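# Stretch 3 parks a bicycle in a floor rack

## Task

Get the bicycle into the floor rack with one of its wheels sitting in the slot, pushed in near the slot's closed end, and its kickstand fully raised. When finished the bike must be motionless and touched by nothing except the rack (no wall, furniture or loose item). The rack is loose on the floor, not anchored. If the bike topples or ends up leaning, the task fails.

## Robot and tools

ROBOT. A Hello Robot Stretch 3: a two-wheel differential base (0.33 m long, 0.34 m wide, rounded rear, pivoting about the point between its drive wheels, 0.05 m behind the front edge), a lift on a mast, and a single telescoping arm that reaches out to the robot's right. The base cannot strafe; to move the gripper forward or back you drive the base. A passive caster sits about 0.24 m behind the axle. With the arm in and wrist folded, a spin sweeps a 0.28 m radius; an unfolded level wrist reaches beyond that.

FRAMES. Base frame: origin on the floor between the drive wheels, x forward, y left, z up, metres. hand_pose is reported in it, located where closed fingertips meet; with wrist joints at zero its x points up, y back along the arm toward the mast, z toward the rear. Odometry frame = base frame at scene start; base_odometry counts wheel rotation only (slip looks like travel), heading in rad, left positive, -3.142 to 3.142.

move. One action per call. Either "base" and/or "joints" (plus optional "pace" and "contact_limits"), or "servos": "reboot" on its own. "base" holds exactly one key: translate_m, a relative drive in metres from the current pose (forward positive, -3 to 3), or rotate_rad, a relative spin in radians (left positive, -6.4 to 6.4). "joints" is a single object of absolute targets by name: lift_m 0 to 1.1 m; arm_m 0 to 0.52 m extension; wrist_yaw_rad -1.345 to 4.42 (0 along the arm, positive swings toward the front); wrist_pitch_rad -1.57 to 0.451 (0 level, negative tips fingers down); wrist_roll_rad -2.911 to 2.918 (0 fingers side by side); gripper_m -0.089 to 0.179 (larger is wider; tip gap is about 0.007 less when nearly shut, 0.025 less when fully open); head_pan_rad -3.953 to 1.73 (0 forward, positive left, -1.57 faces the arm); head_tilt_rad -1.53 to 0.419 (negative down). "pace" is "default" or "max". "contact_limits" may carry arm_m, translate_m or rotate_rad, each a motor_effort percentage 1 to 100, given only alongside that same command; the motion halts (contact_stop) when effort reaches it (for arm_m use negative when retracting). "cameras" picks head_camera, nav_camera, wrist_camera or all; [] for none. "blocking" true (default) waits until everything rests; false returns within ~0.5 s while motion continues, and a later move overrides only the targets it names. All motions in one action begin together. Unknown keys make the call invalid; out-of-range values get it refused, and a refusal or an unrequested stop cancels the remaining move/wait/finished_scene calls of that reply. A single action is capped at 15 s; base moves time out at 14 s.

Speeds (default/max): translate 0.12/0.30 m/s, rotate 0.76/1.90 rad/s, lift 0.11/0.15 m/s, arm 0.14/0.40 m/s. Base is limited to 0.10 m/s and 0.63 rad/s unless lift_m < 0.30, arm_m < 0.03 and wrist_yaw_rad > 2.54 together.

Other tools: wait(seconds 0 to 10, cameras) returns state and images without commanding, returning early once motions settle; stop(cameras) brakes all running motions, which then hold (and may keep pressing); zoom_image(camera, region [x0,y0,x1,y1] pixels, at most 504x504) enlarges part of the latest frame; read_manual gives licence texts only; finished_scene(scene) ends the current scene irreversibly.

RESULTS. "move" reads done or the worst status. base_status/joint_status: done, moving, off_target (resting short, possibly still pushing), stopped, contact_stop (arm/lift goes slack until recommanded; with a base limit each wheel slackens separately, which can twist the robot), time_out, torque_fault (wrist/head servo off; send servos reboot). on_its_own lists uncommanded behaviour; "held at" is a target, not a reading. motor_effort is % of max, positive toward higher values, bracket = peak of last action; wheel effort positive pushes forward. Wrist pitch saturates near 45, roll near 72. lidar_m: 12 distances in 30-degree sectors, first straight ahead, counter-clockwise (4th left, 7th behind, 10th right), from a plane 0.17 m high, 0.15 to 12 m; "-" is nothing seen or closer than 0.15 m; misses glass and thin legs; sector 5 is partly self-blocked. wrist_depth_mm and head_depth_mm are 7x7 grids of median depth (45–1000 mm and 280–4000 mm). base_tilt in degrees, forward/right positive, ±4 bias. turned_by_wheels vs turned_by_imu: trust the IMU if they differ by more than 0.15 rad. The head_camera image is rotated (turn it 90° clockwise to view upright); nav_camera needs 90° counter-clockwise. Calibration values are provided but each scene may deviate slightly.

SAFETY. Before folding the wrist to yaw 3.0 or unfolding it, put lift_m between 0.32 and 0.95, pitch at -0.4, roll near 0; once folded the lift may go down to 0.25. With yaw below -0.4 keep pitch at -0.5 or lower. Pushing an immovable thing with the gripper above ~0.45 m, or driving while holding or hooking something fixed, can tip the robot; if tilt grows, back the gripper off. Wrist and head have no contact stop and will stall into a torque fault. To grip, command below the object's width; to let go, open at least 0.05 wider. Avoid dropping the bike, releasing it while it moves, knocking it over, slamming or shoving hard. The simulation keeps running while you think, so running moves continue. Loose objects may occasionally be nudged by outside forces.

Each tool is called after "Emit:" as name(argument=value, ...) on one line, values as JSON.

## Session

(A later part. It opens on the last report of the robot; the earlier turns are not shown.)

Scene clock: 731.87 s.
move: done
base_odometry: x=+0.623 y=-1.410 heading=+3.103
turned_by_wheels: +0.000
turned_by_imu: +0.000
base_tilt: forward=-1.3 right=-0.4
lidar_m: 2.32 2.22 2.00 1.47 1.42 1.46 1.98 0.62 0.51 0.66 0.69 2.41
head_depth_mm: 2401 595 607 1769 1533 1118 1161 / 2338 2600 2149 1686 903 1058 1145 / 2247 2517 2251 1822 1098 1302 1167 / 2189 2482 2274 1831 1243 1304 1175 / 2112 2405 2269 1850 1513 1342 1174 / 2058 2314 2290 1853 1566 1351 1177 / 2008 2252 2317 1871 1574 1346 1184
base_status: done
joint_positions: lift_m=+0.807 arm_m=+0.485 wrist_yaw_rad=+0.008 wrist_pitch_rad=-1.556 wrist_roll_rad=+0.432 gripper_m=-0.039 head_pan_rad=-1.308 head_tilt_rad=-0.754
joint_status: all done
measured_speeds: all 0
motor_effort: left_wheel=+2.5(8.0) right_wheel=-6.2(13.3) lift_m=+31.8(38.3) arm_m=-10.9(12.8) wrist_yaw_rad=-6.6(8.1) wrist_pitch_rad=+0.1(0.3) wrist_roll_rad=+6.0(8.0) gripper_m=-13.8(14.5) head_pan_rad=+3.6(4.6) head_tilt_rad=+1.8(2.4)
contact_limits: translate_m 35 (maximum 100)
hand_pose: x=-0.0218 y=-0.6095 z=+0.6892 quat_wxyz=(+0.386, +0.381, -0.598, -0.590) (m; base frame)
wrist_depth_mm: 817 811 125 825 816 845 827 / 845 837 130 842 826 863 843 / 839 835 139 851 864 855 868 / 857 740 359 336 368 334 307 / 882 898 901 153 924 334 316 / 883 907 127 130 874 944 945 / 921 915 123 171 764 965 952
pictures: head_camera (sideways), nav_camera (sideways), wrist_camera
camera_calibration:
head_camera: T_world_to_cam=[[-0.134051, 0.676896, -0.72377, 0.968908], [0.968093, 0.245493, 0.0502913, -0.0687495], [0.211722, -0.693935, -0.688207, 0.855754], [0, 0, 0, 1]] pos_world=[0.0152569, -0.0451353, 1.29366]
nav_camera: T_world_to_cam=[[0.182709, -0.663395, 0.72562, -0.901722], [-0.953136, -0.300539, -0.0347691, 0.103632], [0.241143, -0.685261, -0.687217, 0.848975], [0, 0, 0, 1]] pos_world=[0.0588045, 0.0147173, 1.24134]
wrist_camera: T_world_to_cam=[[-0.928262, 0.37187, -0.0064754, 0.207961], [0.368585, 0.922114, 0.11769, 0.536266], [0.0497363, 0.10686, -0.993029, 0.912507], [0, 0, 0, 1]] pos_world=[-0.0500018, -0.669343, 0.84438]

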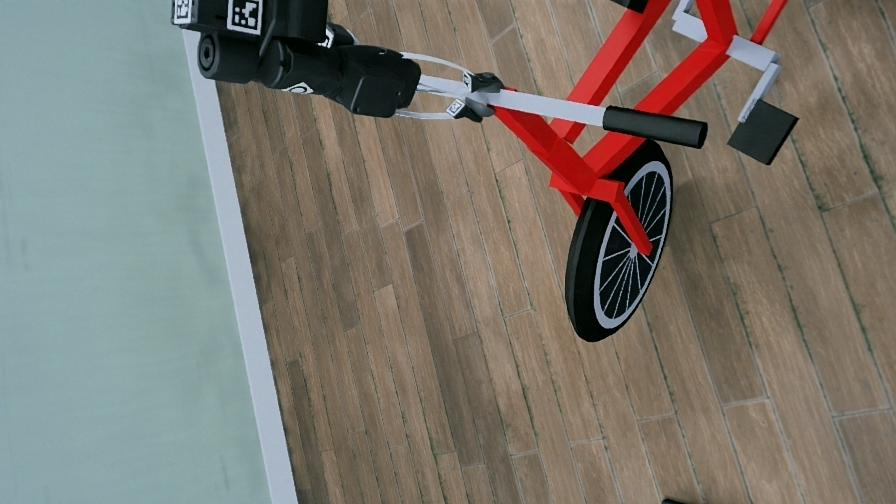

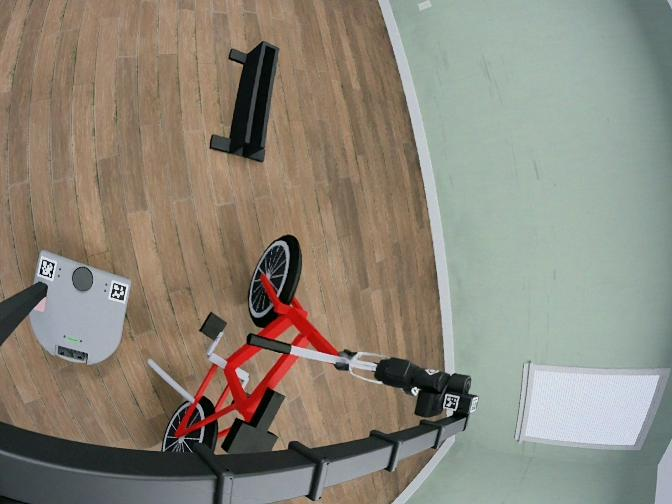

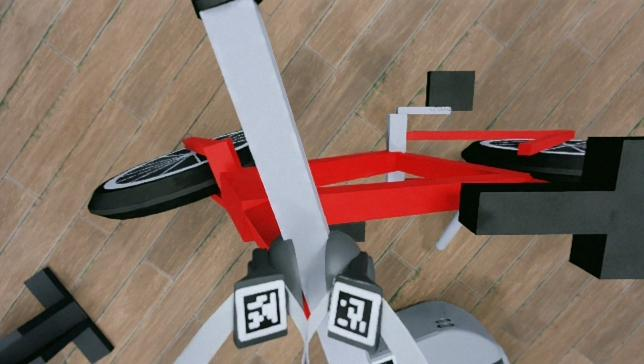

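Emit:
move(base={"translate_m":-0.12}, joints={"lift_m":0.808,"arm_m":0.485,"wrist_roll_rad":0.5}, contact_limits={"translate_m":35})

Scene clock: 745.57 s.
move: done
base_odometry: x=+0.743 y=-1.414 heading=+3.103
turned_by_wheels: +0.000
turned_by_imu: +0.000
base_tilt: forward=-1.4 right=-0.5
lidar_m: 2.42 2.33 1.90 1.41 1.36 1.40 1.90 0.58 0.47 0.63 0.68 2.47
head_depth_mm: 2494 594 608 1767 1527 1088 1145 / 2393 2668 2168 1682 896 1246 1139 / 2313 2628 2250 1829 1091 1261 1167 / 2219 2522 2245 1835 1235 1308 1169 / 2184 2433 2271 1846 1519 1339 1179 / 2103 2396 2286 1866 1564 1336 1183 / 2050 2284 2307 1869 1569 1351 1183
base_status: done
joint_positions: lift_m=+0.808 arm_m=+0.485 wrist_yaw_rad=+0.007 wrist_pitch_rad=-1.556 wrist_roll_rad=+0.483 gripper_m=-0.039 head_pan_rad=-1.308 head_tilt_rad=-0.754
joint_status: all done
measured_speeds: all 0
motor_effort: left_wheel=+1.1(5.6) right_wheel=-4.6(14.1) lift_m=+23.7(37.2) arm_m=-6.9(11.8) wrist_yaw_rad=-7.6(7.6) wrist_pitch_rad=-0.2(0.4) wrist_roll_rad=+5.4(6.9) gripper_m=-13.3(14.1) head_pan_rad=+3.6(4.5) head_tilt_rad=+1.9(2.3)
contact_limits: translate_m 35 (maximum 100)
hand_pose: x=-0.0218 y=-0.6095 z=+0.6902 quat_wxyz=(+0.371, +0.365, -0.608, -0.600) (m; base frame)
wrist_depth_mm: 814 814 129 830 805 838 813 / 824 830 136 832 823 840 836 / 829 838 843 854 871 879 868 / 863 837 433 150 370 326 311 / 885 875 883 153 895 336 314 / 914 929 126 131 923 915 922 / 916 913 122 128 787 840 941
pictures: head_camera (sideways), nav_camera (sideways), wrist_camera
camera_calibration:
head_camera: T_world_to_cam=[[-0.134051, 0.676896, -0.72377, 0.968909], [0.968093, 0.245492, 0.0502913, -0.0687495], [0.211722, -0.693935, -0.688207, 0.855754], [0, 0, 0, 1]] pos_world=[0.0152569, -0.0451353, 1.29366]
nav_camera: T_world_to_cam=[[0.182709, -0.663395, 0.72562, -0.901722], [-0.953136, -0.300539, -0.034769, 0.103632], [0.241142, -0.685262, -0.687217, 0.848975], [0, 0, 0, 1]] pos_world=[0.0588045, 0.0147173, 1.24134]
wrist_camera: T_world_to_cam=[[-0.907753, 0.419444, -0.00719101, 0.237919], [0.415762, 0.901806, 0.117847, 0.5247], [0.0559149, 0.103986, -0.993006, 0.911875], [0, 0, 0, 1]] pos_world=[-0.0531661, -0.667794, 0.845374]

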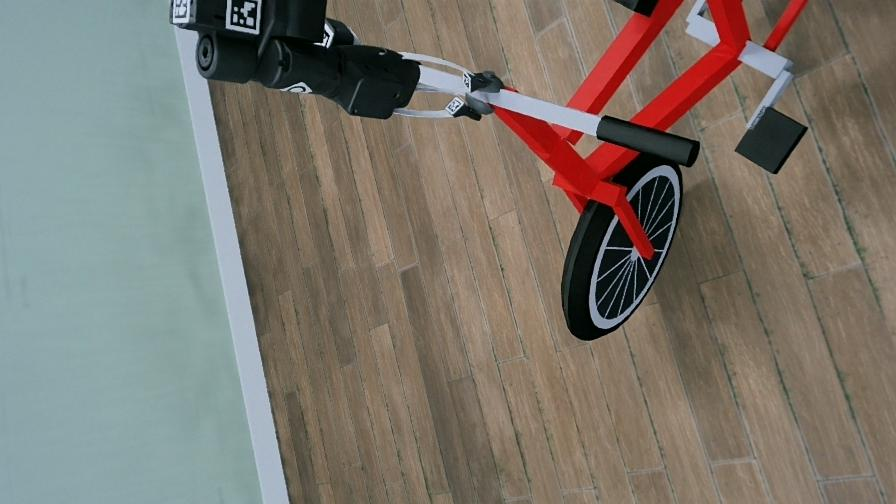

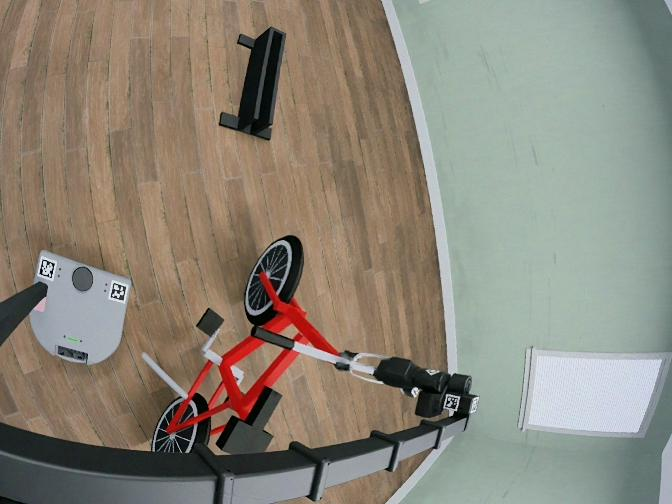

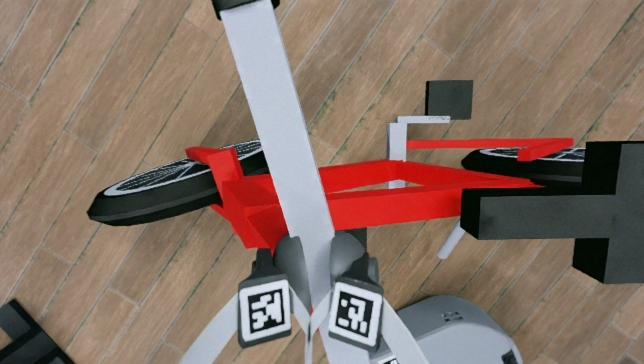

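Emit:
move(joints={"head_pan_rad":-1.75,"head_tilt_rad":-0.9}, cameras=["head_camera"])

Scene clock: 752.57 s.
move: done
base_odometry: x=+0.743 y=-1.414 heading=+3.103
turned_by_wheels: +0.000
turned_by_imu: +0.000
base_tilt: forward=-1.3 right=-0.5
lidar_m: 2.42 2.33 1.91 1.40 1.36 1.40 1.91 0.58 0.47 0.64 0.68 2.48
head_depth_mm: 2525 2236 1881 1558 289 - 1106 / 2673 2261 1867 312 304 1210 1126 / 2824 2247 381 888 1143 1255 1128 / 2805 485 1866 1623 1373 1235 1137 / 587 598 826 924 1148 1260 1137 / 2536 2178 1870 1632 1196 1264 1139 / 2389 2335 1923 1642 1195 1268 1145
base_status: not commanded
joint_positions: lift_m=+0.808 arm_m=+0.485 wrist_yaw_rad=+0.007 wrist_pitch_rad=-1.556 wrist_roll_rad=+0.483 gripper_m=-0.039 head_pan_rad=-1.742 head_tilt_rad=-0.888
joint_status: all done
measured_speeds: all 0
motor_effort: left_wheel=+1.0(1.5) right_wheel=-4.6(4.8) lift_m=+16.7(17.5) arm_m=-4.6(5.5) wrist_yaw_rad=-6.1(6.9) wrist_pitch_rad=+0.2(0.2) wrist_roll_rad=+5.4(5.6) gripper_m=-13.2(14.0) head_pan_rad=-3.6(6.1) head_tilt_rad=-4.8(6.2)
contact_limits: translate_m 35 (maximum 100)
hand_pose: x=-0.0218 y=-0.6095 z=+0.6901 quat_wxyz=(+0.371, +0.365, -0.608, -0.600) (m; base frame)
wrist_depth_mm: 812 794 130 830 831 830 855 / 851 830 136 828 843 834 853 / 850 845 858 865 847 870 858 / 860 873 437 328 375 325 308 / 871 894 913 155 890 330 312 / 909 895 126 129 917 917 939 / 928 951 123 170 769 842 976
pictures: head_camera (sideways)
camera_calibration:
head_camera: T_world_to_cam=[[0.178206, 0.759996, -0.625018, 0.838323], [0.980515, -0.190513, 0.04791, -0.0657166], [-0.0826629, -0.621378, -0.779138, 0.975804], [0, 0, 0, 1]] pos_world=[-0.00429561, -0.043299, 1.2874]

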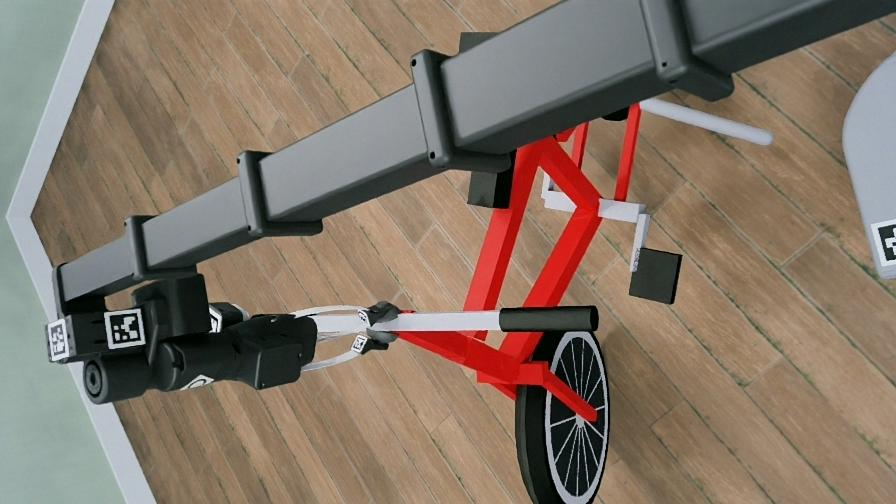

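Emit:
move(base={"translate_m":-0.03}, joints={"lift_m":0.808,"arm_m":0.475,"wrist_roll_rad":0.7,"head_pan_rad":-1.3,"head_tilt_rad":-0.75}, contact_limits={"translate_m":35}, cameras=[])

Emit:
move(base={"translate_m":-0.03}, joints={"lift_m":0.808,"arm_m":0.47,"wrist_roll_rad":0.85}, contact_limits={"translate_m":35})

Scene clock: 771.87 s.
move: done
base_odometry: x=+0.772 y=-1.415 heading=+3.103
turned_by_wheels: +0.000
turned_by_imu: +0.000
base_tilt: forward=-1.3 right=-0.4
lidar_m: 2.45 2.36 1.88 1.39 1.35 1.39 1.89 0.56 0.46 0.60 0.68 2.49
head_depth_mm: 2504 2661 597 1697 1516 1053 1141 / 2412 2675 2135 812 1434 1275 1145 / 2326 2625 2261 1812 1036 1259 1143 / 2224 2589 2274 1830 1185 1303 1172 / 2180 2453 2308 1852 1511 1341 1176 / 2132 2383 2307 1860 1553 1345 1182 / 2060 2316 2301 1855 1554 1355 1184
base_status: done
joint_positions: lift_m=+0.808 arm_m=+0.475 wrist_yaw_rad=+0.005 wrist_pitch_rad=-1.556 wrist_roll_rad=+0.688 gripper_m=-0.039 head_pan_rad=-1.308 head_tilt_rad=-0.754
joint_status: all done
measured_speeds: translate_m=+0.000 rotate_rad=+0.001 lift_m=+0.000 arm_m=+0.000 wrist_yaw_rad=+0.000 wrist_pitch_rad=+0.000 wrist_roll_rad=+0.000 head_pan_rad=+0.000 head_tilt_rad=+0.000
motor_effort: left_wheel=-1.2(3.8) right_wheel=+0.6(14.1) lift_m=+21.5(21.6) arm_m=-10.7(18.2) wrist_yaw_rad=-4.4(6.9) wrist_pitch_rad=+0.1(0.2) wrist_roll_rad=+4.1(8.4) gripper_m=-13.9(14.1) head_pan_rad=+4.0(6.1) head_tilt_rad=+2.0(5.9)
contact_limits: translate_m 35 (maximum 100)
hand_pose: x=-0.0218 y=-0.5995 z=+0.6901 quat_wxyz=(+0.306, +0.301, -0.643, -0.634) (m; base frame)
wrist_depth_mm: 829 806 804 839 810 830 823 / 832 841 837 856 815 846 857 / 834 834 846 867 851 455 301 / 875 863 441 155 364 310 307 / 874 892 402 156 875 931 902 / 886 922 126 129 918 804 889 / 925 934 122 166 748 749 960
pictures: none
No camera images: "cameras" was empty.

Scene clock: 773.13 s.
move: done
base_odometry: x=+0.802 y=-1.417 heading=+3.103
turned_by_wheels: +0.000
turned_by_imu: +0.000
base_tilt: forward=-1.3 right=-0.4
lidar_m: 2.48 2.38 1.87 1.37 1.33 1.37 1.87 0.55 0.45 0.56 0.68 2.51
head_depth_mm: 2509 2654 591 1761 1528 1041 1138 / 2414 2667 2173 775 1427 1245 1138 / 2339 2588 2250 1823 1015 1280 1146 / 2304 2566 2257 1834 1170 1283 1172 / 2182 2499 2267 1851 1546 1335 1173 / 2129 2382 2281 1852 1562 1343 1179 / 2058 2327 2302 1871 1560 1348 1188
base_status: done
joint_positions: lift_m=+0.808 arm_m=+0.470 wrist_yaw_rad=+0.000 wrist_pitch_rad=-1.556 wrist_roll_rad=+0.849 gripper_m=-0.039 head_pan_rad=-1.308 head_tilt_rad=-0.754
joint_status: all done
measured_speeds: all 0
motor_effort: left_wheel=-1.4(3.8) right_wheel=-0.1(13.8) lift_m=+26.4(26.6) arm_m=-11.6(18.3) wrist_yaw_rad=-0.2(5.0) wrist_pitch_rad=+0.0(0.3) wrist_roll_rad=+0.0(6.4) gripper_m=-13.5(14.0) head_pan_rad=+4.3(4.8) head_tilt_rad=+1.7(2.8)
contact_limits: translate_m 35 (maximum 100)
hand_pose: x=-0.0216 y=-0.5945 z=+0.6901 quat_wxyz=(+0.252, +0.248, -0.666, -0.657) (m; base frame)
wrist_depth_mm: 825 819 796 162 806 835 832 / 832 834 850 163 840 653 295 / 850 833 847 163 634 303 299 / 866 869 868 162 365 890 896 / 884 888 372 163 910 900 903 / 904 918 126 132 913 719 910 / 923 926 121 163 770 754 773
pictures: head_camera (sideways), nav_camera (sideways), wrist_camera
camera_calibration:
head_camera: T_world_to_cam=[[-0.134025, 0.67701, -0.723667, 0.968775], [0.968114, 0.245409, 0.0502891, -0.0687468], [0.211641, -0.693853, -0.688314, 0.855895], [0, 0, 0, 1]] pos_world=[0.0152531, -0.0451348, 1.29365]
nav_camera: T_world_to_cam=[[0.182685, -0.663514, 0.725517, -0.901588], [-0.953161, -0.300459, -0.0347754, 0.10364], [0.241062, -0.685182, -0.687325, 0.849116], [0, 0, 0, 1]] pos_world=[0.0588033, 0.0147219, 1.24134]
wrist_camera: T_world_to_cam=[[-0.692961, 0.72088, -0.0117165, 0.418751], [0.714712, 0.688987, 0.120349, 0.389324], [0.0948294, 0.0750229, -0.992663, 0.893636], [0, 0, 0, 1]] pos_world=[-0.0728196, -0.637152, 0.845131]

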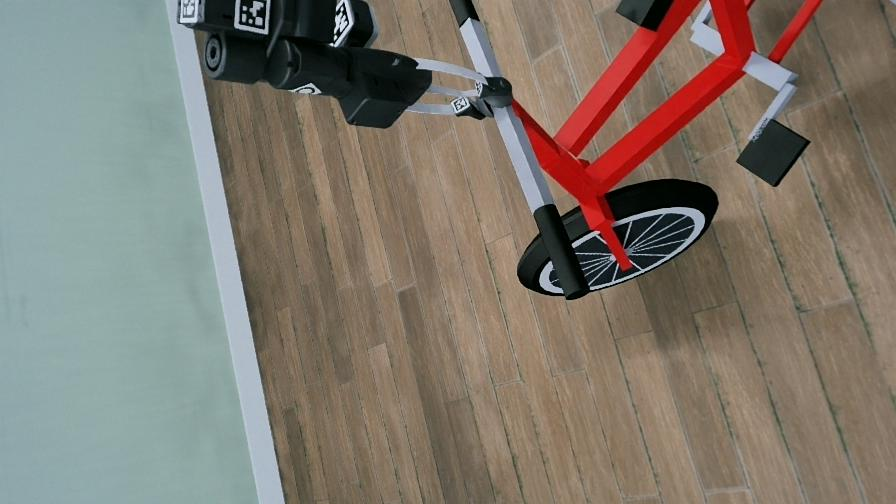

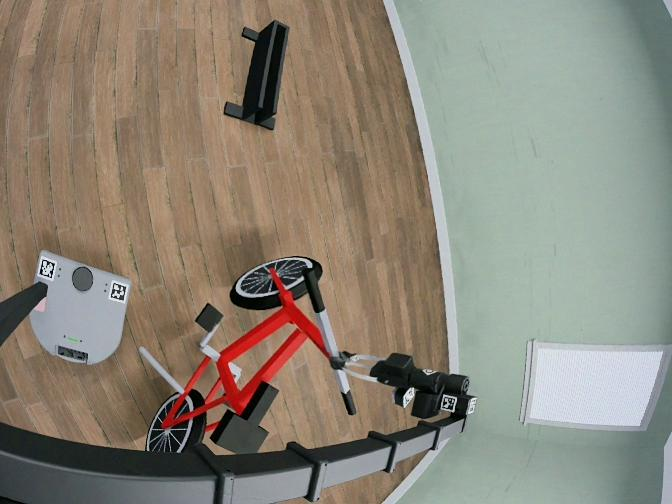

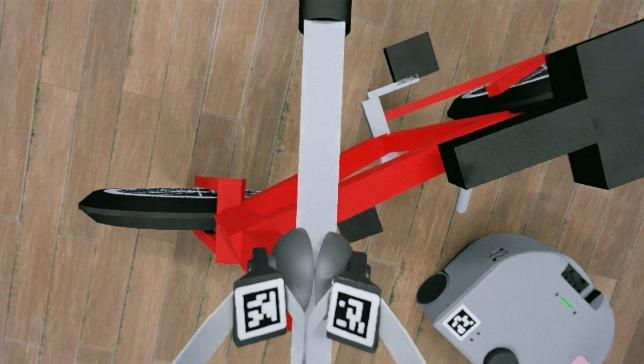

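Emit:
move(base={"translate_m":-0.05}, joints={"lift_m":0.808,"arm_m":0.45,"wrist_roll_rad":0.65}, contact_limits={"translate_m":35}, cameras=[])

Emit:
move(base={"translate_m":-0.06}, joints={"lift_m":0.808,"arm_m":0.425,"wrist_roll_rad":0.55}, contact_limits={"translate_m":35})

Scene clock: 781.17 s.
move: done
base_odometry: x=+0.852 y=-1.419 heading=+3.103
turned_by_wheels: +0.000
turned_by_imu: +0.000
base_tilt: forward=-1.3 right=-0.4
lidar_m: 2.52 2.43 1.84 1.35 1.30 1.34 1.83 0.53 0.43 0.53 0.61 2.54
head_depth_mm: 2521 2725 570 1704 1529 982 1137 / 2415 2684 2157 1685 1456 1250 1124 / 2344 2616 2244 1839 995 1256 1135 / 2298 2585 2291 1833 1128 1260 1174 / 2232 2514 2276 1858 1517 1336 1182 / 2150 2412 2310 1850 1551 1343 1182 / 2105 2312 2310 1891 1560 1345 1186
base_status: done
joint_positions: lift_m=+0.808 arm_m=+0.450 wrist_yaw_rad=-0.003 wrist_pitch_rad=-1.548 wrist_roll_rad=+0.663 gripper_m=-0.039 head_pan_rad=-1.308 head_tilt_rad=-0.754
joint_status: all done
measured_speeds: all 0
motor_effort: left_wheel=-0.6(8.0) right_wheel=+0.1(14.2) lift_m=+24.8(37.6) arm_m=-5.3(19.7) wrist_yaw_rad=+1.5(4.9) wrist_pitch_rad=-1.4(1.7) wrist_roll_rad=-4.4(6.5) gripper_m=-12.0(14.2) head_pan_rad=+3.6(4.6) head_tilt_rad=+1.6(2.3)
contact_limits: translate_m 35 (maximum 100)
hand_pose: x=-0.0216 y=-0.5766 z=+0.6900 quat_wxyz=(+0.313, +0.305, -0.643, -0.629) (m; base frame)
wrist_depth_mm: 788 838 821 165 858 825 829 / 826 828 845 166 830 869 827 / 847 845 865 164 842 653 303 / 868 885 590 164 362 307 307 / 882 895 336 163 874 913 896 / 897 904 126 132 922 780 931 / 942 938 123 163 745 751 931
pictures: none
No camera images: "cameras" was empty.

Scene clock: 783.10 s.
move: done
base_odometry: x=+0.912 y=-1.421 heading=+3.103
turned_by_wheels: +0.000
turned_by_imu: +0.000
base_tilt: forward=-1.4 right=-0.5
lidar_m: 2.57 2.48 1.79 1.32 1.28 1.31 1.78 0.51 0.40 0.49 0.55 2.56
head_depth_mm: 2586 2784 552 1677 1521 960 1120 / 2471 2730 2170 738 1445 1251 1123 / 2384 2670 2251 1833 950 1094 1133 / 2318 2615 2266 1850 1133 1170 1172 / 2259 2525 2290 1851 1521 1319 1176 / 2206 2452 2274 1866 1557 1341 1185 / 2115 2373 2329 1860 1567 1350 1188
base_status: done
joint_positions: lift_m=+0.808 arm_m=+0.425 wrist_yaw_rad=-0.004 wrist_pitch_rad=-1.541 wrist_roll_rad=+0.565 gripper_m=-0.039 head_pan_rad=-1.308 head_tilt_rad=-0.754
joint_status: all done
measured_speeds: all 0
motor_effort: left_wheel=-2.5(7.8) right_wheel=-1.4(13.8) lift_m=+20.7(29.3) arm_m=-11.2(21.2) wrist_yaw_rad=+4.6(5.8) wrist_pitch_rad=-2.7(2.8) wrist_roll_rad=-5.1(7.4) gripper_m=-12.6(13.4) head_pan_rad=+3.7(4.5) head_tilt_rad=+1.6(2.4)
contact_limits: translate_m 35 (maximum 100)
hand_pose: x=-0.0216 y=-0.5533 z=+0.6899 quat_wxyz=(+0.345, +0.334, -0.629, -0.611) (m; base frame)
wrist_depth_mm: 817 813 823 822 830 817 855 / 829 834 840 168 828 852 866 / 834 852 850 166 870 856 306 / 853 877 866 167 393 307 305 / 865 890 363 164 894 877 314 / 882 897 126 131 900 902 911 / 929 916 123 162 767 759 929
pictures: head_camera (sideways), nav_camera (sideways), wrist_camera
camera_calibration:
head_camera: T_world_to_cam=[[-0.134041, 0.676999, -0.723674, 0.968784], [0.968108, 0.245435, 0.0502893, -0.068747], [0.211661, -0.693854, -0.688307, 0.855885], [0, 0, 0, 1]] pos_world=[0.0152543, -0.0451347, 1.29365]
nav_camera: T_world_to_cam=[[0.182701, -0.663502, 0.725525, -0.901598], [-0.953153, -0.300484, -0.034775, 0.10364], [0.241082, -0.685182, -0.687317, 0.849106], [0, 0, 0, 1]] pos_world=[0.0588031, 0.0147226, 1.24134]
wrist_camera: T_world_to_cam=[[-0.864698, 0.502051, -0.0156044, 0.266968], [0.49788, 0.860796, 0.105572, 0.461479], [0.0664348, 0.083519, -0.994289, 0.895494], [0, 0, 0, 1]] pos_world=[-0.0584062, -0.606061, 0.845826]

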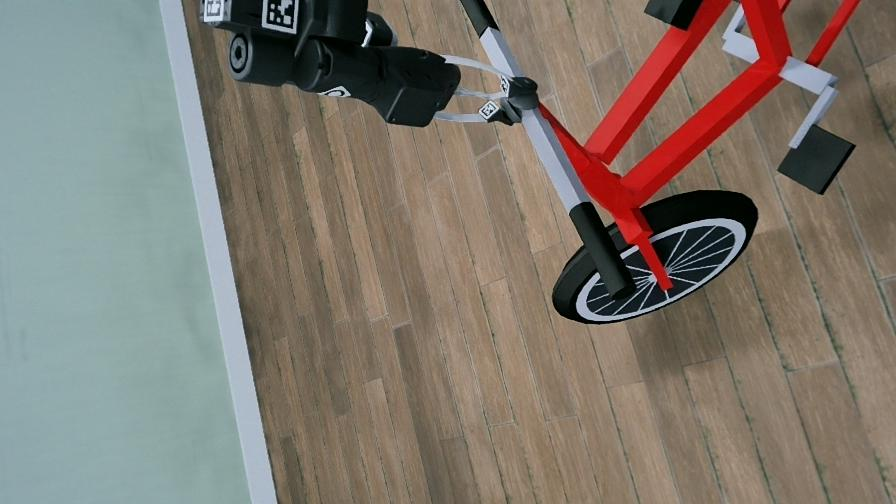

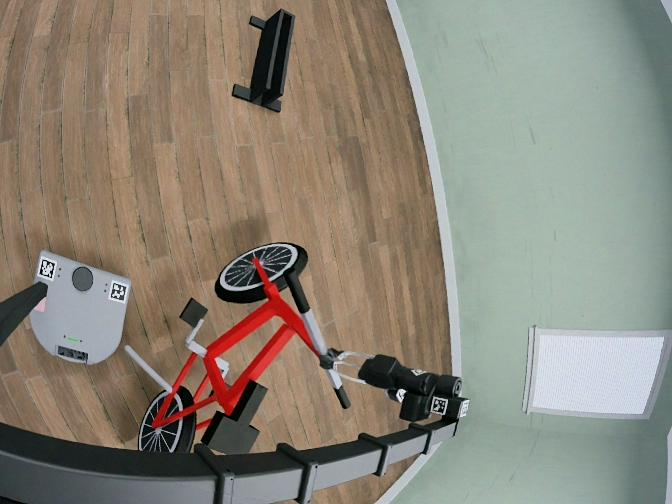

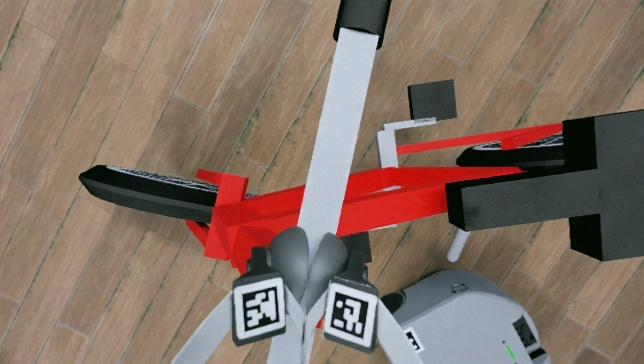

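Emit:
move(joints={"lift_m":0.808,"arm_m":0.44,"wrist_roll_rad":0.2}, cameras=[])

Emit:
move(joints={"lift_m":0.808,"arm_m":0.455,"wrist_roll_rad":-0.15,"head_pan_rad":-1.0,"head_tilt_rad":-0.7})

Scene clock: 793.03 s.
move: done
base_odometry: x=+0.912 y=-1.421 heading=+3.103
turned_by_wheels: +0.000
turned_by_imu: +0.000
base_tilt: forward=-1.3 right=-0.5
lidar_m: 2.57 2.48 1.79 1.31 1.28 1.31 1.79 0.52 0.40 0.52 0.57 2.57
head_depth_mm: 2545 2755 567 1708 1525 1011 1117 / 2472 2729 2166 1683 879 1247 1125 / 2396 2644 2262 1822 1508 1099 1130 / 2321 2597 2258 1835 1555 1194 1173 / 2254 2518 2278 1847 1526 1307 1173 / 2183 2474 2290 1864 1572 1349 1177 / 2128 2377 2323 1869 1557 1344 1177
base_status: not commanded
joint_positions: lift_m=+0.808 arm_m=+0.440 wrist_yaw_rad=-0.008 wrist_pitch_rad=-1.532 wrist_roll_rad=+0.219 gripper_m=-0.039 head_pan_rad=-1.308 head_tilt_rad=-0.754
joint_status: all done
measured_speeds: all 0
motor_effort: left_wheel=-2.1(2.8) right_wheel=-0.3(1.4) lift_m=+25.8(28.5) arm_m=+14.1(23.1) wrist_yaw_rad=+6.2(7.5) wrist_pitch_rad=-4.3(4.5) wrist_roll_rad=-6.6(10.1) gripper_m=-13.3(13.7) head_pan_rad=+3.3(4.6) head_tilt_rad=+1.9(2.1)
contact_limits: translate_m 35 (maximum 100)
hand_pose: x=-0.0215 y=-0.5707 z=+0.6897 quat_wxyz=(+0.449, +0.432, -0.563, -0.543) (m; base frame)
wrist_depth_mm: 823 823 816 840 838 833 852 / 859 845 859 849 858 840 847 / 841 845 858 889 884 868 852 / 864 845 455 163 866 861 897 / 867 869 304 162 367 443 334 / 906 884 125 132 902 316 317 / 885 947 122 164 740 946 323
pictures: none
No camera images: "cameras" was empty.

Scene clock: 794.27 s.
move: done
base_odometry: x=+0.912 y=-1.421 heading=+3.103
turned_by_wheels: +0.000
turned_by_imu: +0.000
base_tilt: forward=-1.4 right=-0.4
lidar_m: 2.57 2.47 1.79 1.32 1.27 1.31 1.78 0.53 0.40 0.58 0.55 2.57
head_depth_mm: 2183 2483 2394 1902 1587 932 1157 / 2171 2489 2425 1923 1577 1009 1184 / 2194 2462 2438 1932 1597 1102 1184 / 2169 2461 2443 1945 1589 1365 1187 / 2203 2458 2470 1945 1622 1374 1197 / 2160 2456 2479 1946 1626 1387 1200 / 2191 2464 2499 1979 1624 1390 1202
base_status: not commanded
joint_positions: lift_m=+0.808 arm_m=+0.455 wrist_yaw_rad=+0.007 wrist_pitch_rad=-1.515 wrist_roll_rad=-0.165 gripper_m=-0.039 head_pan_rad=-1.008 head_tilt_rad=-0.705
joint_status: all done
measured_speeds: all 0
motor_effort: left_wheel=-0.1(2.9) right_wheel=-0.3(0.6) lift_m=+27.6(27.9) arm_m=+13.0(19.1) wrist_yaw_rad=-5.6(7.7) wrist_pitch_rad=-7.4(8.1) wrist_roll_rad=+4.8(10.0) gripper_m=-12.4(13.5) head_pan_rad=+4.5(6.5) head_tilt_rad=+2.9(4.3)
contact_limits: translate_m 35 (maximum 100)
hand_pose: x=-0.0217 y=-0.5902 z=+0.6895 quat_wxyz=(+0.556, +0.526, -0.468, -0.443) (m; base frame)
wrist_depth_mm: 831 818 131 836 866 848 848 / 831 834 136 836 863 850 875 / 847 837 143 866 848 846 850 / 846 837 376 860 872 938 868 / 871 877 863 157 688 908 902 / 880 878 128 129 378 898 943 / 880 902 122 181 323 329 343
pictures: head_camera (sideways), nav_camera (sideways), wrist_camera
camera_calibration:
head_camera: T_world_to_cam=[[-0.308599, 0.57645, -0.756619, 1.01279], [0.851119, 0.522496, 0.0509358, -0.0688783], [0.424692, -0.628254, -0.651869, 0.80719], [0, 0, 0, 1]] pos_world=[0.0283606, -0.0407121, 1.29598]
nav_camera: T_world_to_cam=[[0.351053, -0.549108, 0.758447, -0.945534], [-0.821017, -0.569971, -0.0326386, 0.100055], [0.450215, -0.61124, -0.650917, 0.800483], [0, 0, 0, 1]] pos_world=[0.0536899, 0.0271156, 1.24145]
wrist_camera: T_world_to_cam=[[-0.977077, -0.212642, 0.0101651, -0.15661], [-0.211243, 0.974355, 0.077518, 0.564292], [-0.026388, 0.0735937, -0.996939, 0.8922], [0, 0, 0, 1]] pos_world=[-0.0102735, -0.648783, 0.847318]

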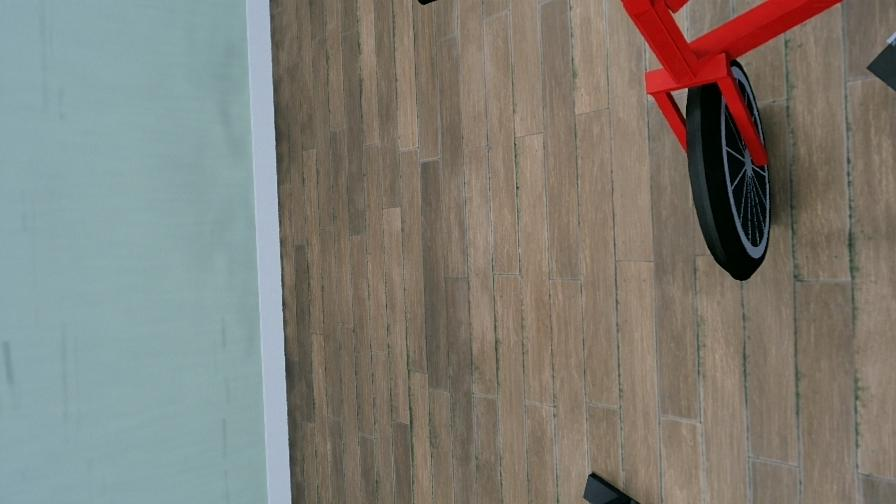

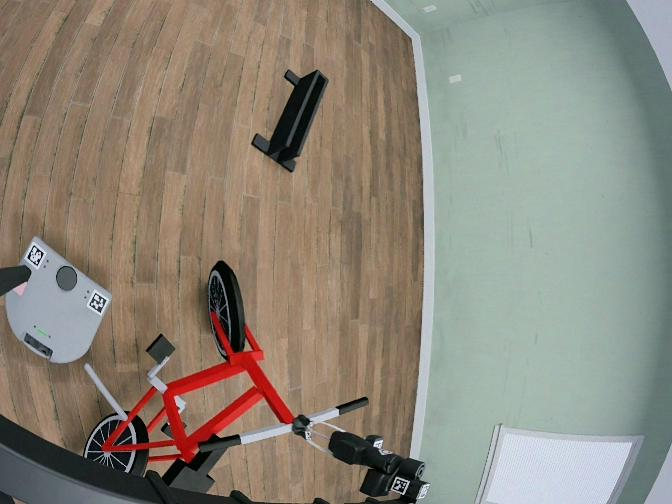

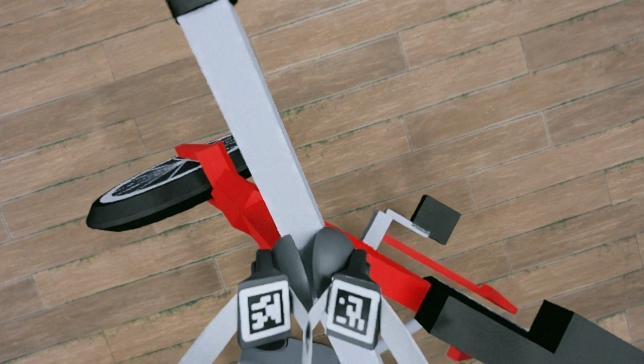

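Emit:
move(joints={"lift_m":0.808,"arm_m":0.475,"wrist_roll_rad":0.1,"head_pan_rad":-0.9,"head_tilt_rad":-0.65})

Scene clock: 800.83 s.
move: done
base_odometry: x=+0.912 y=-1.421 heading=+3.103
turned_by_wheels: +0.000
turned_by_imu: +0.000
base_tilt: forward=-1.3 right=-0.4
lidar_m: 2.58 2.47 1.79 1.32 1.27 1.31 1.78 0.68 0.60 0.67 0.59 2.57
head_depth_mm: 2129 2369 2518 2013 1643 1310 1204 / 2141 2378 2563 2024 1669 1167 1199 / 2144 2400 2589 2033 1664 1108 1163 / 2173 2431 2599 2064 1671 1381 1186 / 2181 2472 2631 2077 1688 1421 1224 / 2203 2464 2626 2095 1677 1439 1221 / 2215 2489 2683 2099 1693 1433 1227
base_status: not commanded
joint_positions: lift_m=+0.808 arm_m=+0.475 wrist_yaw_rad=+0.002 wrist_pitch_rad=-1.550 wrist_roll_rad=+0.095 gripper_m=-0.039 head_pan_rad=-0.908 head_tilt_rad=-0.653
joint_status: all done
measured_speeds: all 0
motor_effort: left_wheel=+0.4(1.1) right_wheel=-0.8(2.1) lift_m=+19.4(35.5) arm_m=+3.8(20.5) wrist_yaw_rad=-1.9(9.4) wrist_pitch_rad=-1.1(8.3) wrist_roll_rad=+1.7(10.6) gripper_m=-12.1(13.3) head_pan_rad=+4.2(6.3) head_tilt_rad=+1.4(3.3)
contact_limits: translate_m 35 (maximum 100)
hand_pose: x=-0.0217 y=-0.6012 z=+0.6900 quat_wxyz=(+0.481, +0.471, -0.528, -0.518) (m; base frame)
wrist_depth_mm: 813 818 819 810 814 820 835 / 816 583 672 841 848 641 848 / 829 567 861 667 834 642 660 / 555 643 889 869 894 - 888 / 883 899 924 850 890 906 905 / 901 923 126 129 902 907 938 / 942 907 123 128 950 972 953
pictures: head_camera (sideways), nav_camera (sideways), wrist_camera
camera_calibration:
head_camera: T_world_to_cam=[[-0.340236, 0.511402, -0.789118, 1.05534], [0.793012, 0.607027, 0.0514804, -0.0692362], [0.505343, -0.608265, -0.61208, 0.75494], [0, 0, 0, 1]] pos_world=[0.0324663, -0.0384727, 1.29844]
nav_camera: T_world_to_cam=[[0.379687, -0.47988, 0.790919, -0.988035], [-0.758939, -0.650455, -0.0303202, 0.0966597], [0.529008, -0.588747, -0.611169, 0.748298], [0, 0, 0, 1]] pos_world=[0.0526478, 0.0292933, 1.24172]
wrist_camera: T_world_to_cam=[[-0.998771, 0.0495152, -0.00216672, 0.00668542], [0.0489681, 0.992597, 0.111142, 0.568374], [0.0076539, 0.110899, -0.993802, 0.914514], [0, 0, 0, 1]] pos_world=[-0.0281546, -0.665916, 0.84569]

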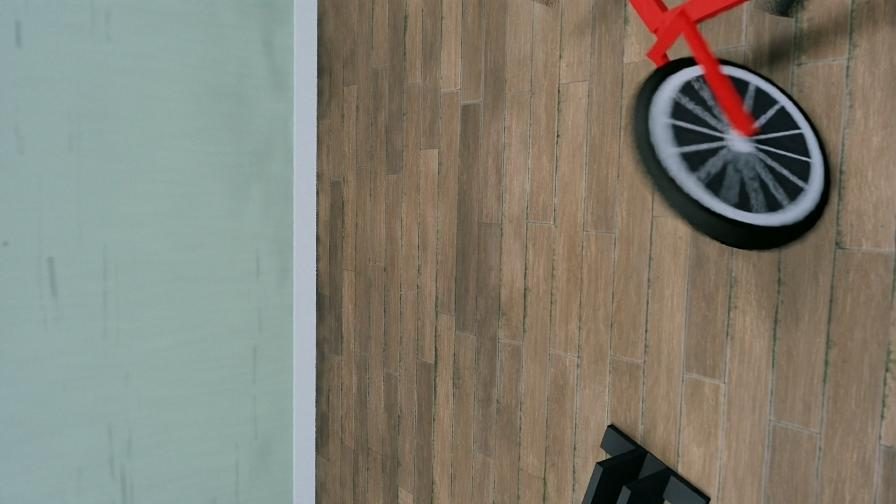

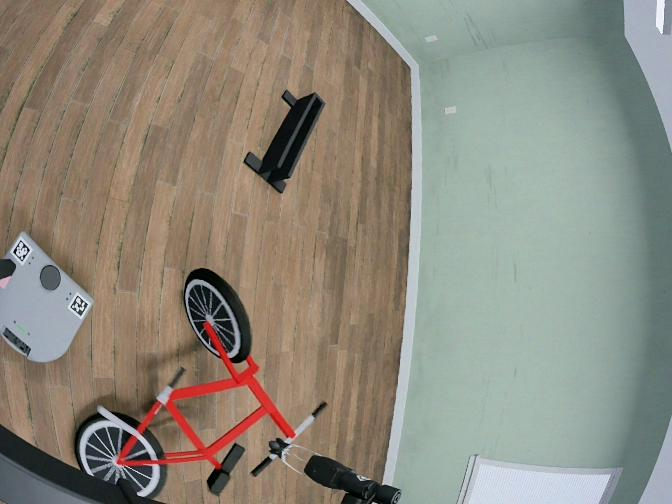

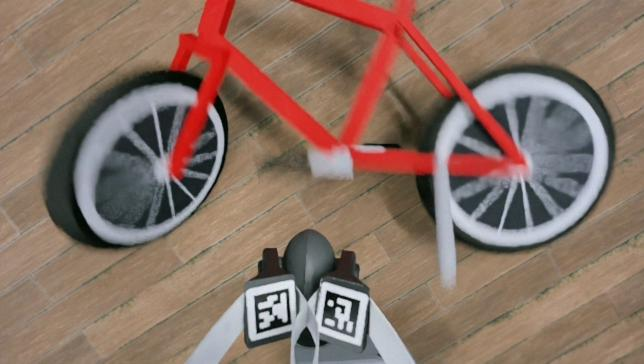

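Emit:
wait(seconds=1)

Scene clock: 803.10 s.
base_odometry: x=+0.912 y=-1.421 heading=+3.103
turned_by_wheels: +0.000
turned_by_imu: +0.000
base_tilt: forward=-1.3 right=-0.4
lidar_m: 2.57 2.47 1.79 1.32 1.27 1.31 1.78 0.75 0.60 0.67 0.61 2.57
head_depth_mm: 2114 2342 2510 2027 1645 1311 1200 / 2127 2373 2541 2040 1658 1197 1210 / 2145 2396 2571 2042 1668 1140 1193 / 2163 2413 2620 2063 1679 1408 1215 / 2200 2455 2662 2085 1687 1422 1219 / 2213 2489 2629 2091 1693 1429 1222 / 2230 2489 2675 2094 1699 1434 1235
base_status: not commanded
joint_positions: lift_m=+0.808 arm_m=+0.475 wrist_yaw_rad=+0.002 wrist_pitch_rad=-1.550 wrist_roll_rad=+0.095 gripper_m=-0.039 head_pan_rad=-0.908 head_tilt_rad=-0.653
joint_status: all done
measured_speeds: all 0
motor_effort: left_wheel=+0.1(1.1) right_wheel=-0.9(2.1) lift_m=+20.2(35.5) arm_m=-12.2(20.5) wrist_yaw_rad=-2.5(9.4) wrist_pitch_rad=-1.0(8.3) wrist_roll_rad=+1.6(10.6) gripper_m=-12.0(13.3) head_pan_rad=+3.9(6.3) head_tilt_rad=+2.0(3.3)
contact_limits: translate_m 35 (maximum 100)
hand_pose: x=-0.0217 y=-0.6011 z=+0.6900 quat_wxyz=(+0.481, +0.471, -0.528, -0.518) (m; base frame)
wrist_depth_mm: 828 823 699 824 816 838 839 / 817 531 835 827 838 658 843 / 519 623 842 853 738 - 874 / 856 - 849 876 872 - 905 / 871 863 890 892 910 885 906 / 874 904 126 129 925 925 926 / 892 933 123 128 906 963 933
wait: 1.00 s; at rest from the start
pictures: head_camera (sideways), nav_camera (sideways), wrist_camera
camera_calibration:
head_camera: T_world_to_cam=[[-0.340238, 0.5114, -0.789118, 1.05534], [0.793009, 0.607031, 0.0514804, -0.0692362], [0.505346, -0.608262, -0.61208, 0.75494], [0, 0, 0, 1]] pos_world=[0.0324666, -0.0384726, 1.29844]
nav_camera: T_world_to_cam=[[0.37969, -0.479878, 0.790919, -0.988035], [-0.758935, -0.65046, -0.0303202, 0.0966597], [0.529011, -0.588744, -0.611169, 0.748298], [0, 0, 0, 1]] pos_world=[0.0526476, 0.0292935, 1.24172]
wrist_camera: T_world_to_cam=[[-0.998771, 0.0495183, -0.00216239, 0.00667898], [0.048971, 0.992588, 0.111225, 0.568203], [0.00765404, 0.110982, -0.993793, 0.914547], [0, 0, 0, 1]] pos_world=[-0.0281547, -0.665821, 0.845687]

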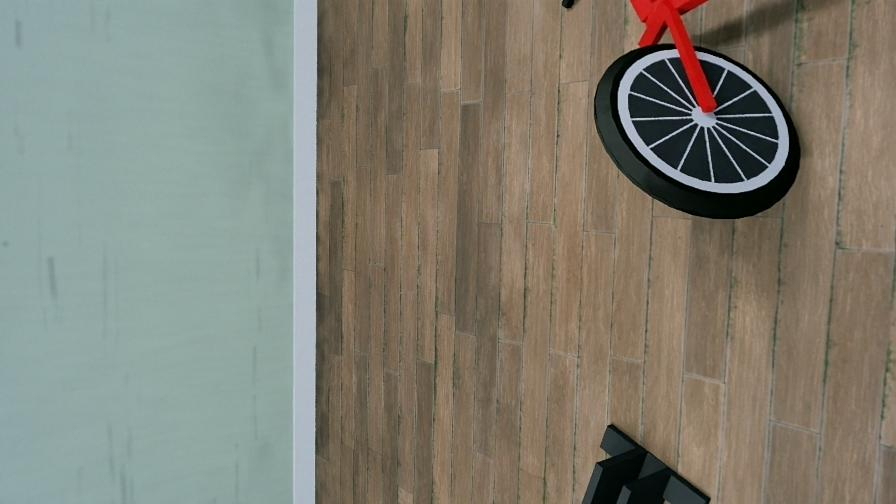

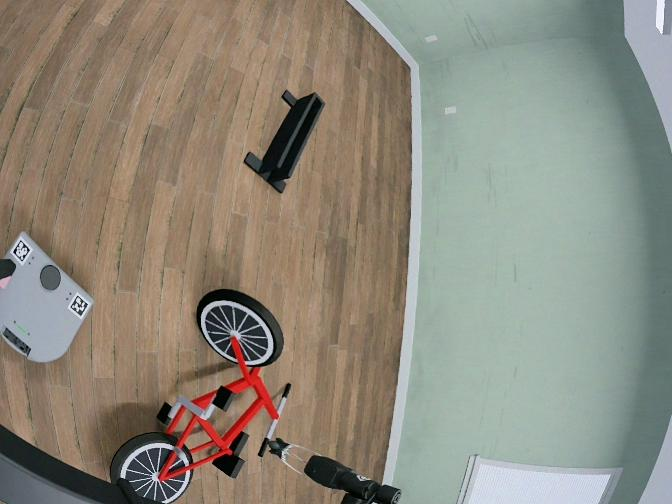

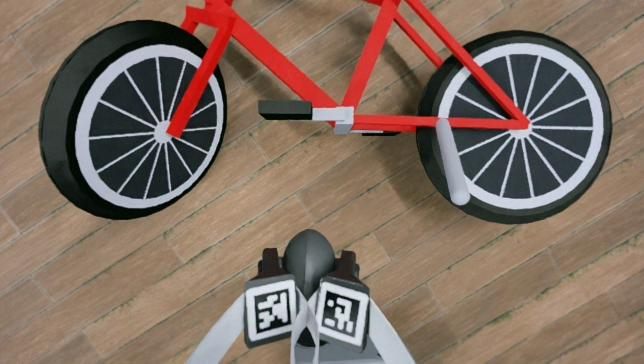

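Emit:
move(joints={"lift_m":1.0,"arm_m":0.1,"head_pan_rad":-1.57,"head_tilt_rad":-0.75})

Scene clock: 844.93 s.
move: done
base_odometry: x=+0.912 y=-1.421 heading=+3.103
turned_by_wheels: +0.000
turned_by_imu: +0.001
base_tilt: forward=-1.4 right=-0.5
lidar_m: 2.57 2.48 1.79 1.31 1.28 1.31 1.78 0.71 0.60 0.68 0.60 2.56
head_depth_mm: 2580 - - 1730 1338 1178 1166 / 2799 - - - 1483 1277 1170 / 2774 - - - - 392 1171 / 2625 2779 2315 1872 1450 1316 1178 / 2443 2720 2318 1883 1451 1308 1187 / 2318 2562 2353 1893 1224 1169 1192 / 2211 2440 2345 1907 1588 1115 1194
base_status: not commanded
joint_positions: lift_m=+1.000 arm_m=+0.100 wrist_yaw_rad=+0.002 wrist_pitch_rad=-1.551 wrist_roll_rad=+0.096 gripper_m=-0.039 head_pan_rad=-1.562 head_tilt_rad=-0.740
joint_status: all done
measured_speeds: all 0
motor_effort: left_wheel=+0.1(0.9) right_wheel=-1.0(1.2) lift_m=+32.8(38.3) arm_m=-14.7(20.9) wrist_yaw_rad=-1.5(3.3) wrist_pitch_rad=-0.9(1.2) wrist_roll_rad=+1.4(1.7) gripper_m=-11.4(12.9) head_pan_rad=-2.9(8.3) head_tilt_rad=-4.4(6.2)
contact_limits: translate_m 35 (maximum 100)
hand_pose: x=-0.0217 y=-0.2260 z=+0.8820 quat_wxyz=(+0.481, +0.471, -0.528, -0.518) (m; base frame)
wrist_depth_mm: - - 994 - - - - / 978 - - - - - - / - - - - - - - / - - - 944 - - - / - - - 916 - - - / - - 126 129 - - - / - - 123 128 - - -
pictures: head_camera (sideways), nav_camera (sideways), wrist_camera
camera_calibration:
head_camera: T_world_to_cam=[[0.0403576, 0.679095, -0.73294, 0.979797], [0.998713, -0.00486965, 0.0504798, -0.0691826], [0.0307114, -0.734035, -0.678417, 0.844125], [0, 0, 0, 1]] pos_world=[0.00362712, -0.0460945, 1.29429]
nav_camera: T_world_to_cam=[[0.010132, -0.678224, 0.734785, -0.912614], [-0.998064, -0.0519555, -0.0341938, 0.103158], [0.0613672, -0.733016, -0.677438, 0.837352], [0, 0, 0, 1]] pos_world=[0.0608187, 0.000194888, 1.24136]
wrist_camera: T_world_to_cam=[[-0.998695, 0.0510289, -0.00217072, -0.0111152], [0.0504699, 0.992493, 0.111401, 0.174445], [0.0078391, 0.111146, -0.993773, 1.06376], [0, 0, 0, 1]] pos_world=[-0.0282438, -0.290802, 1.03768]

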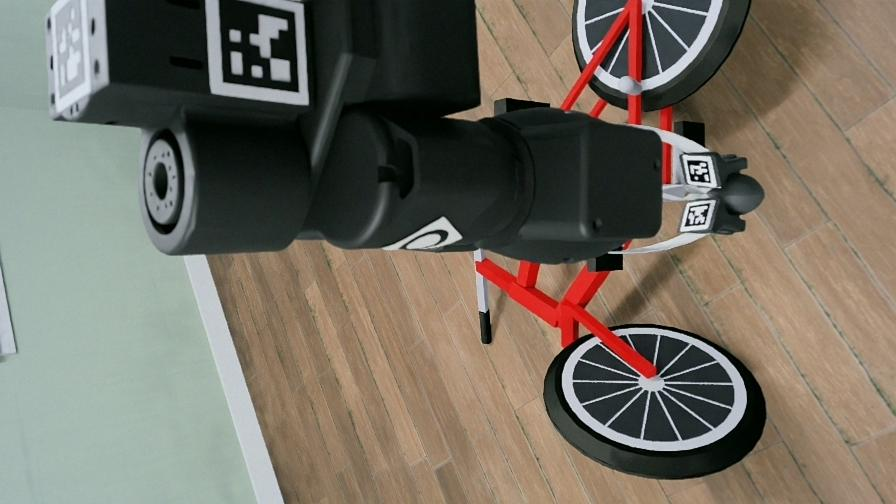

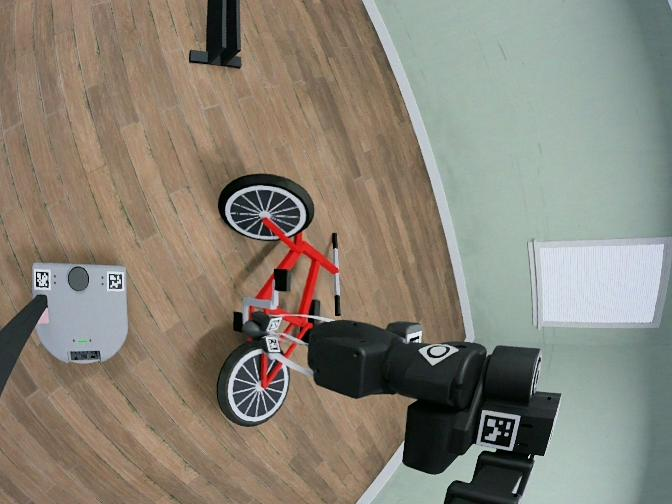

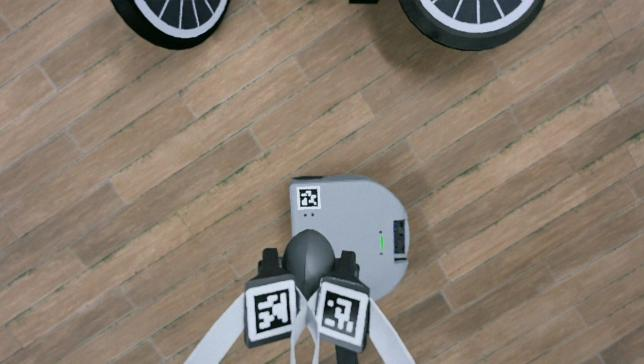

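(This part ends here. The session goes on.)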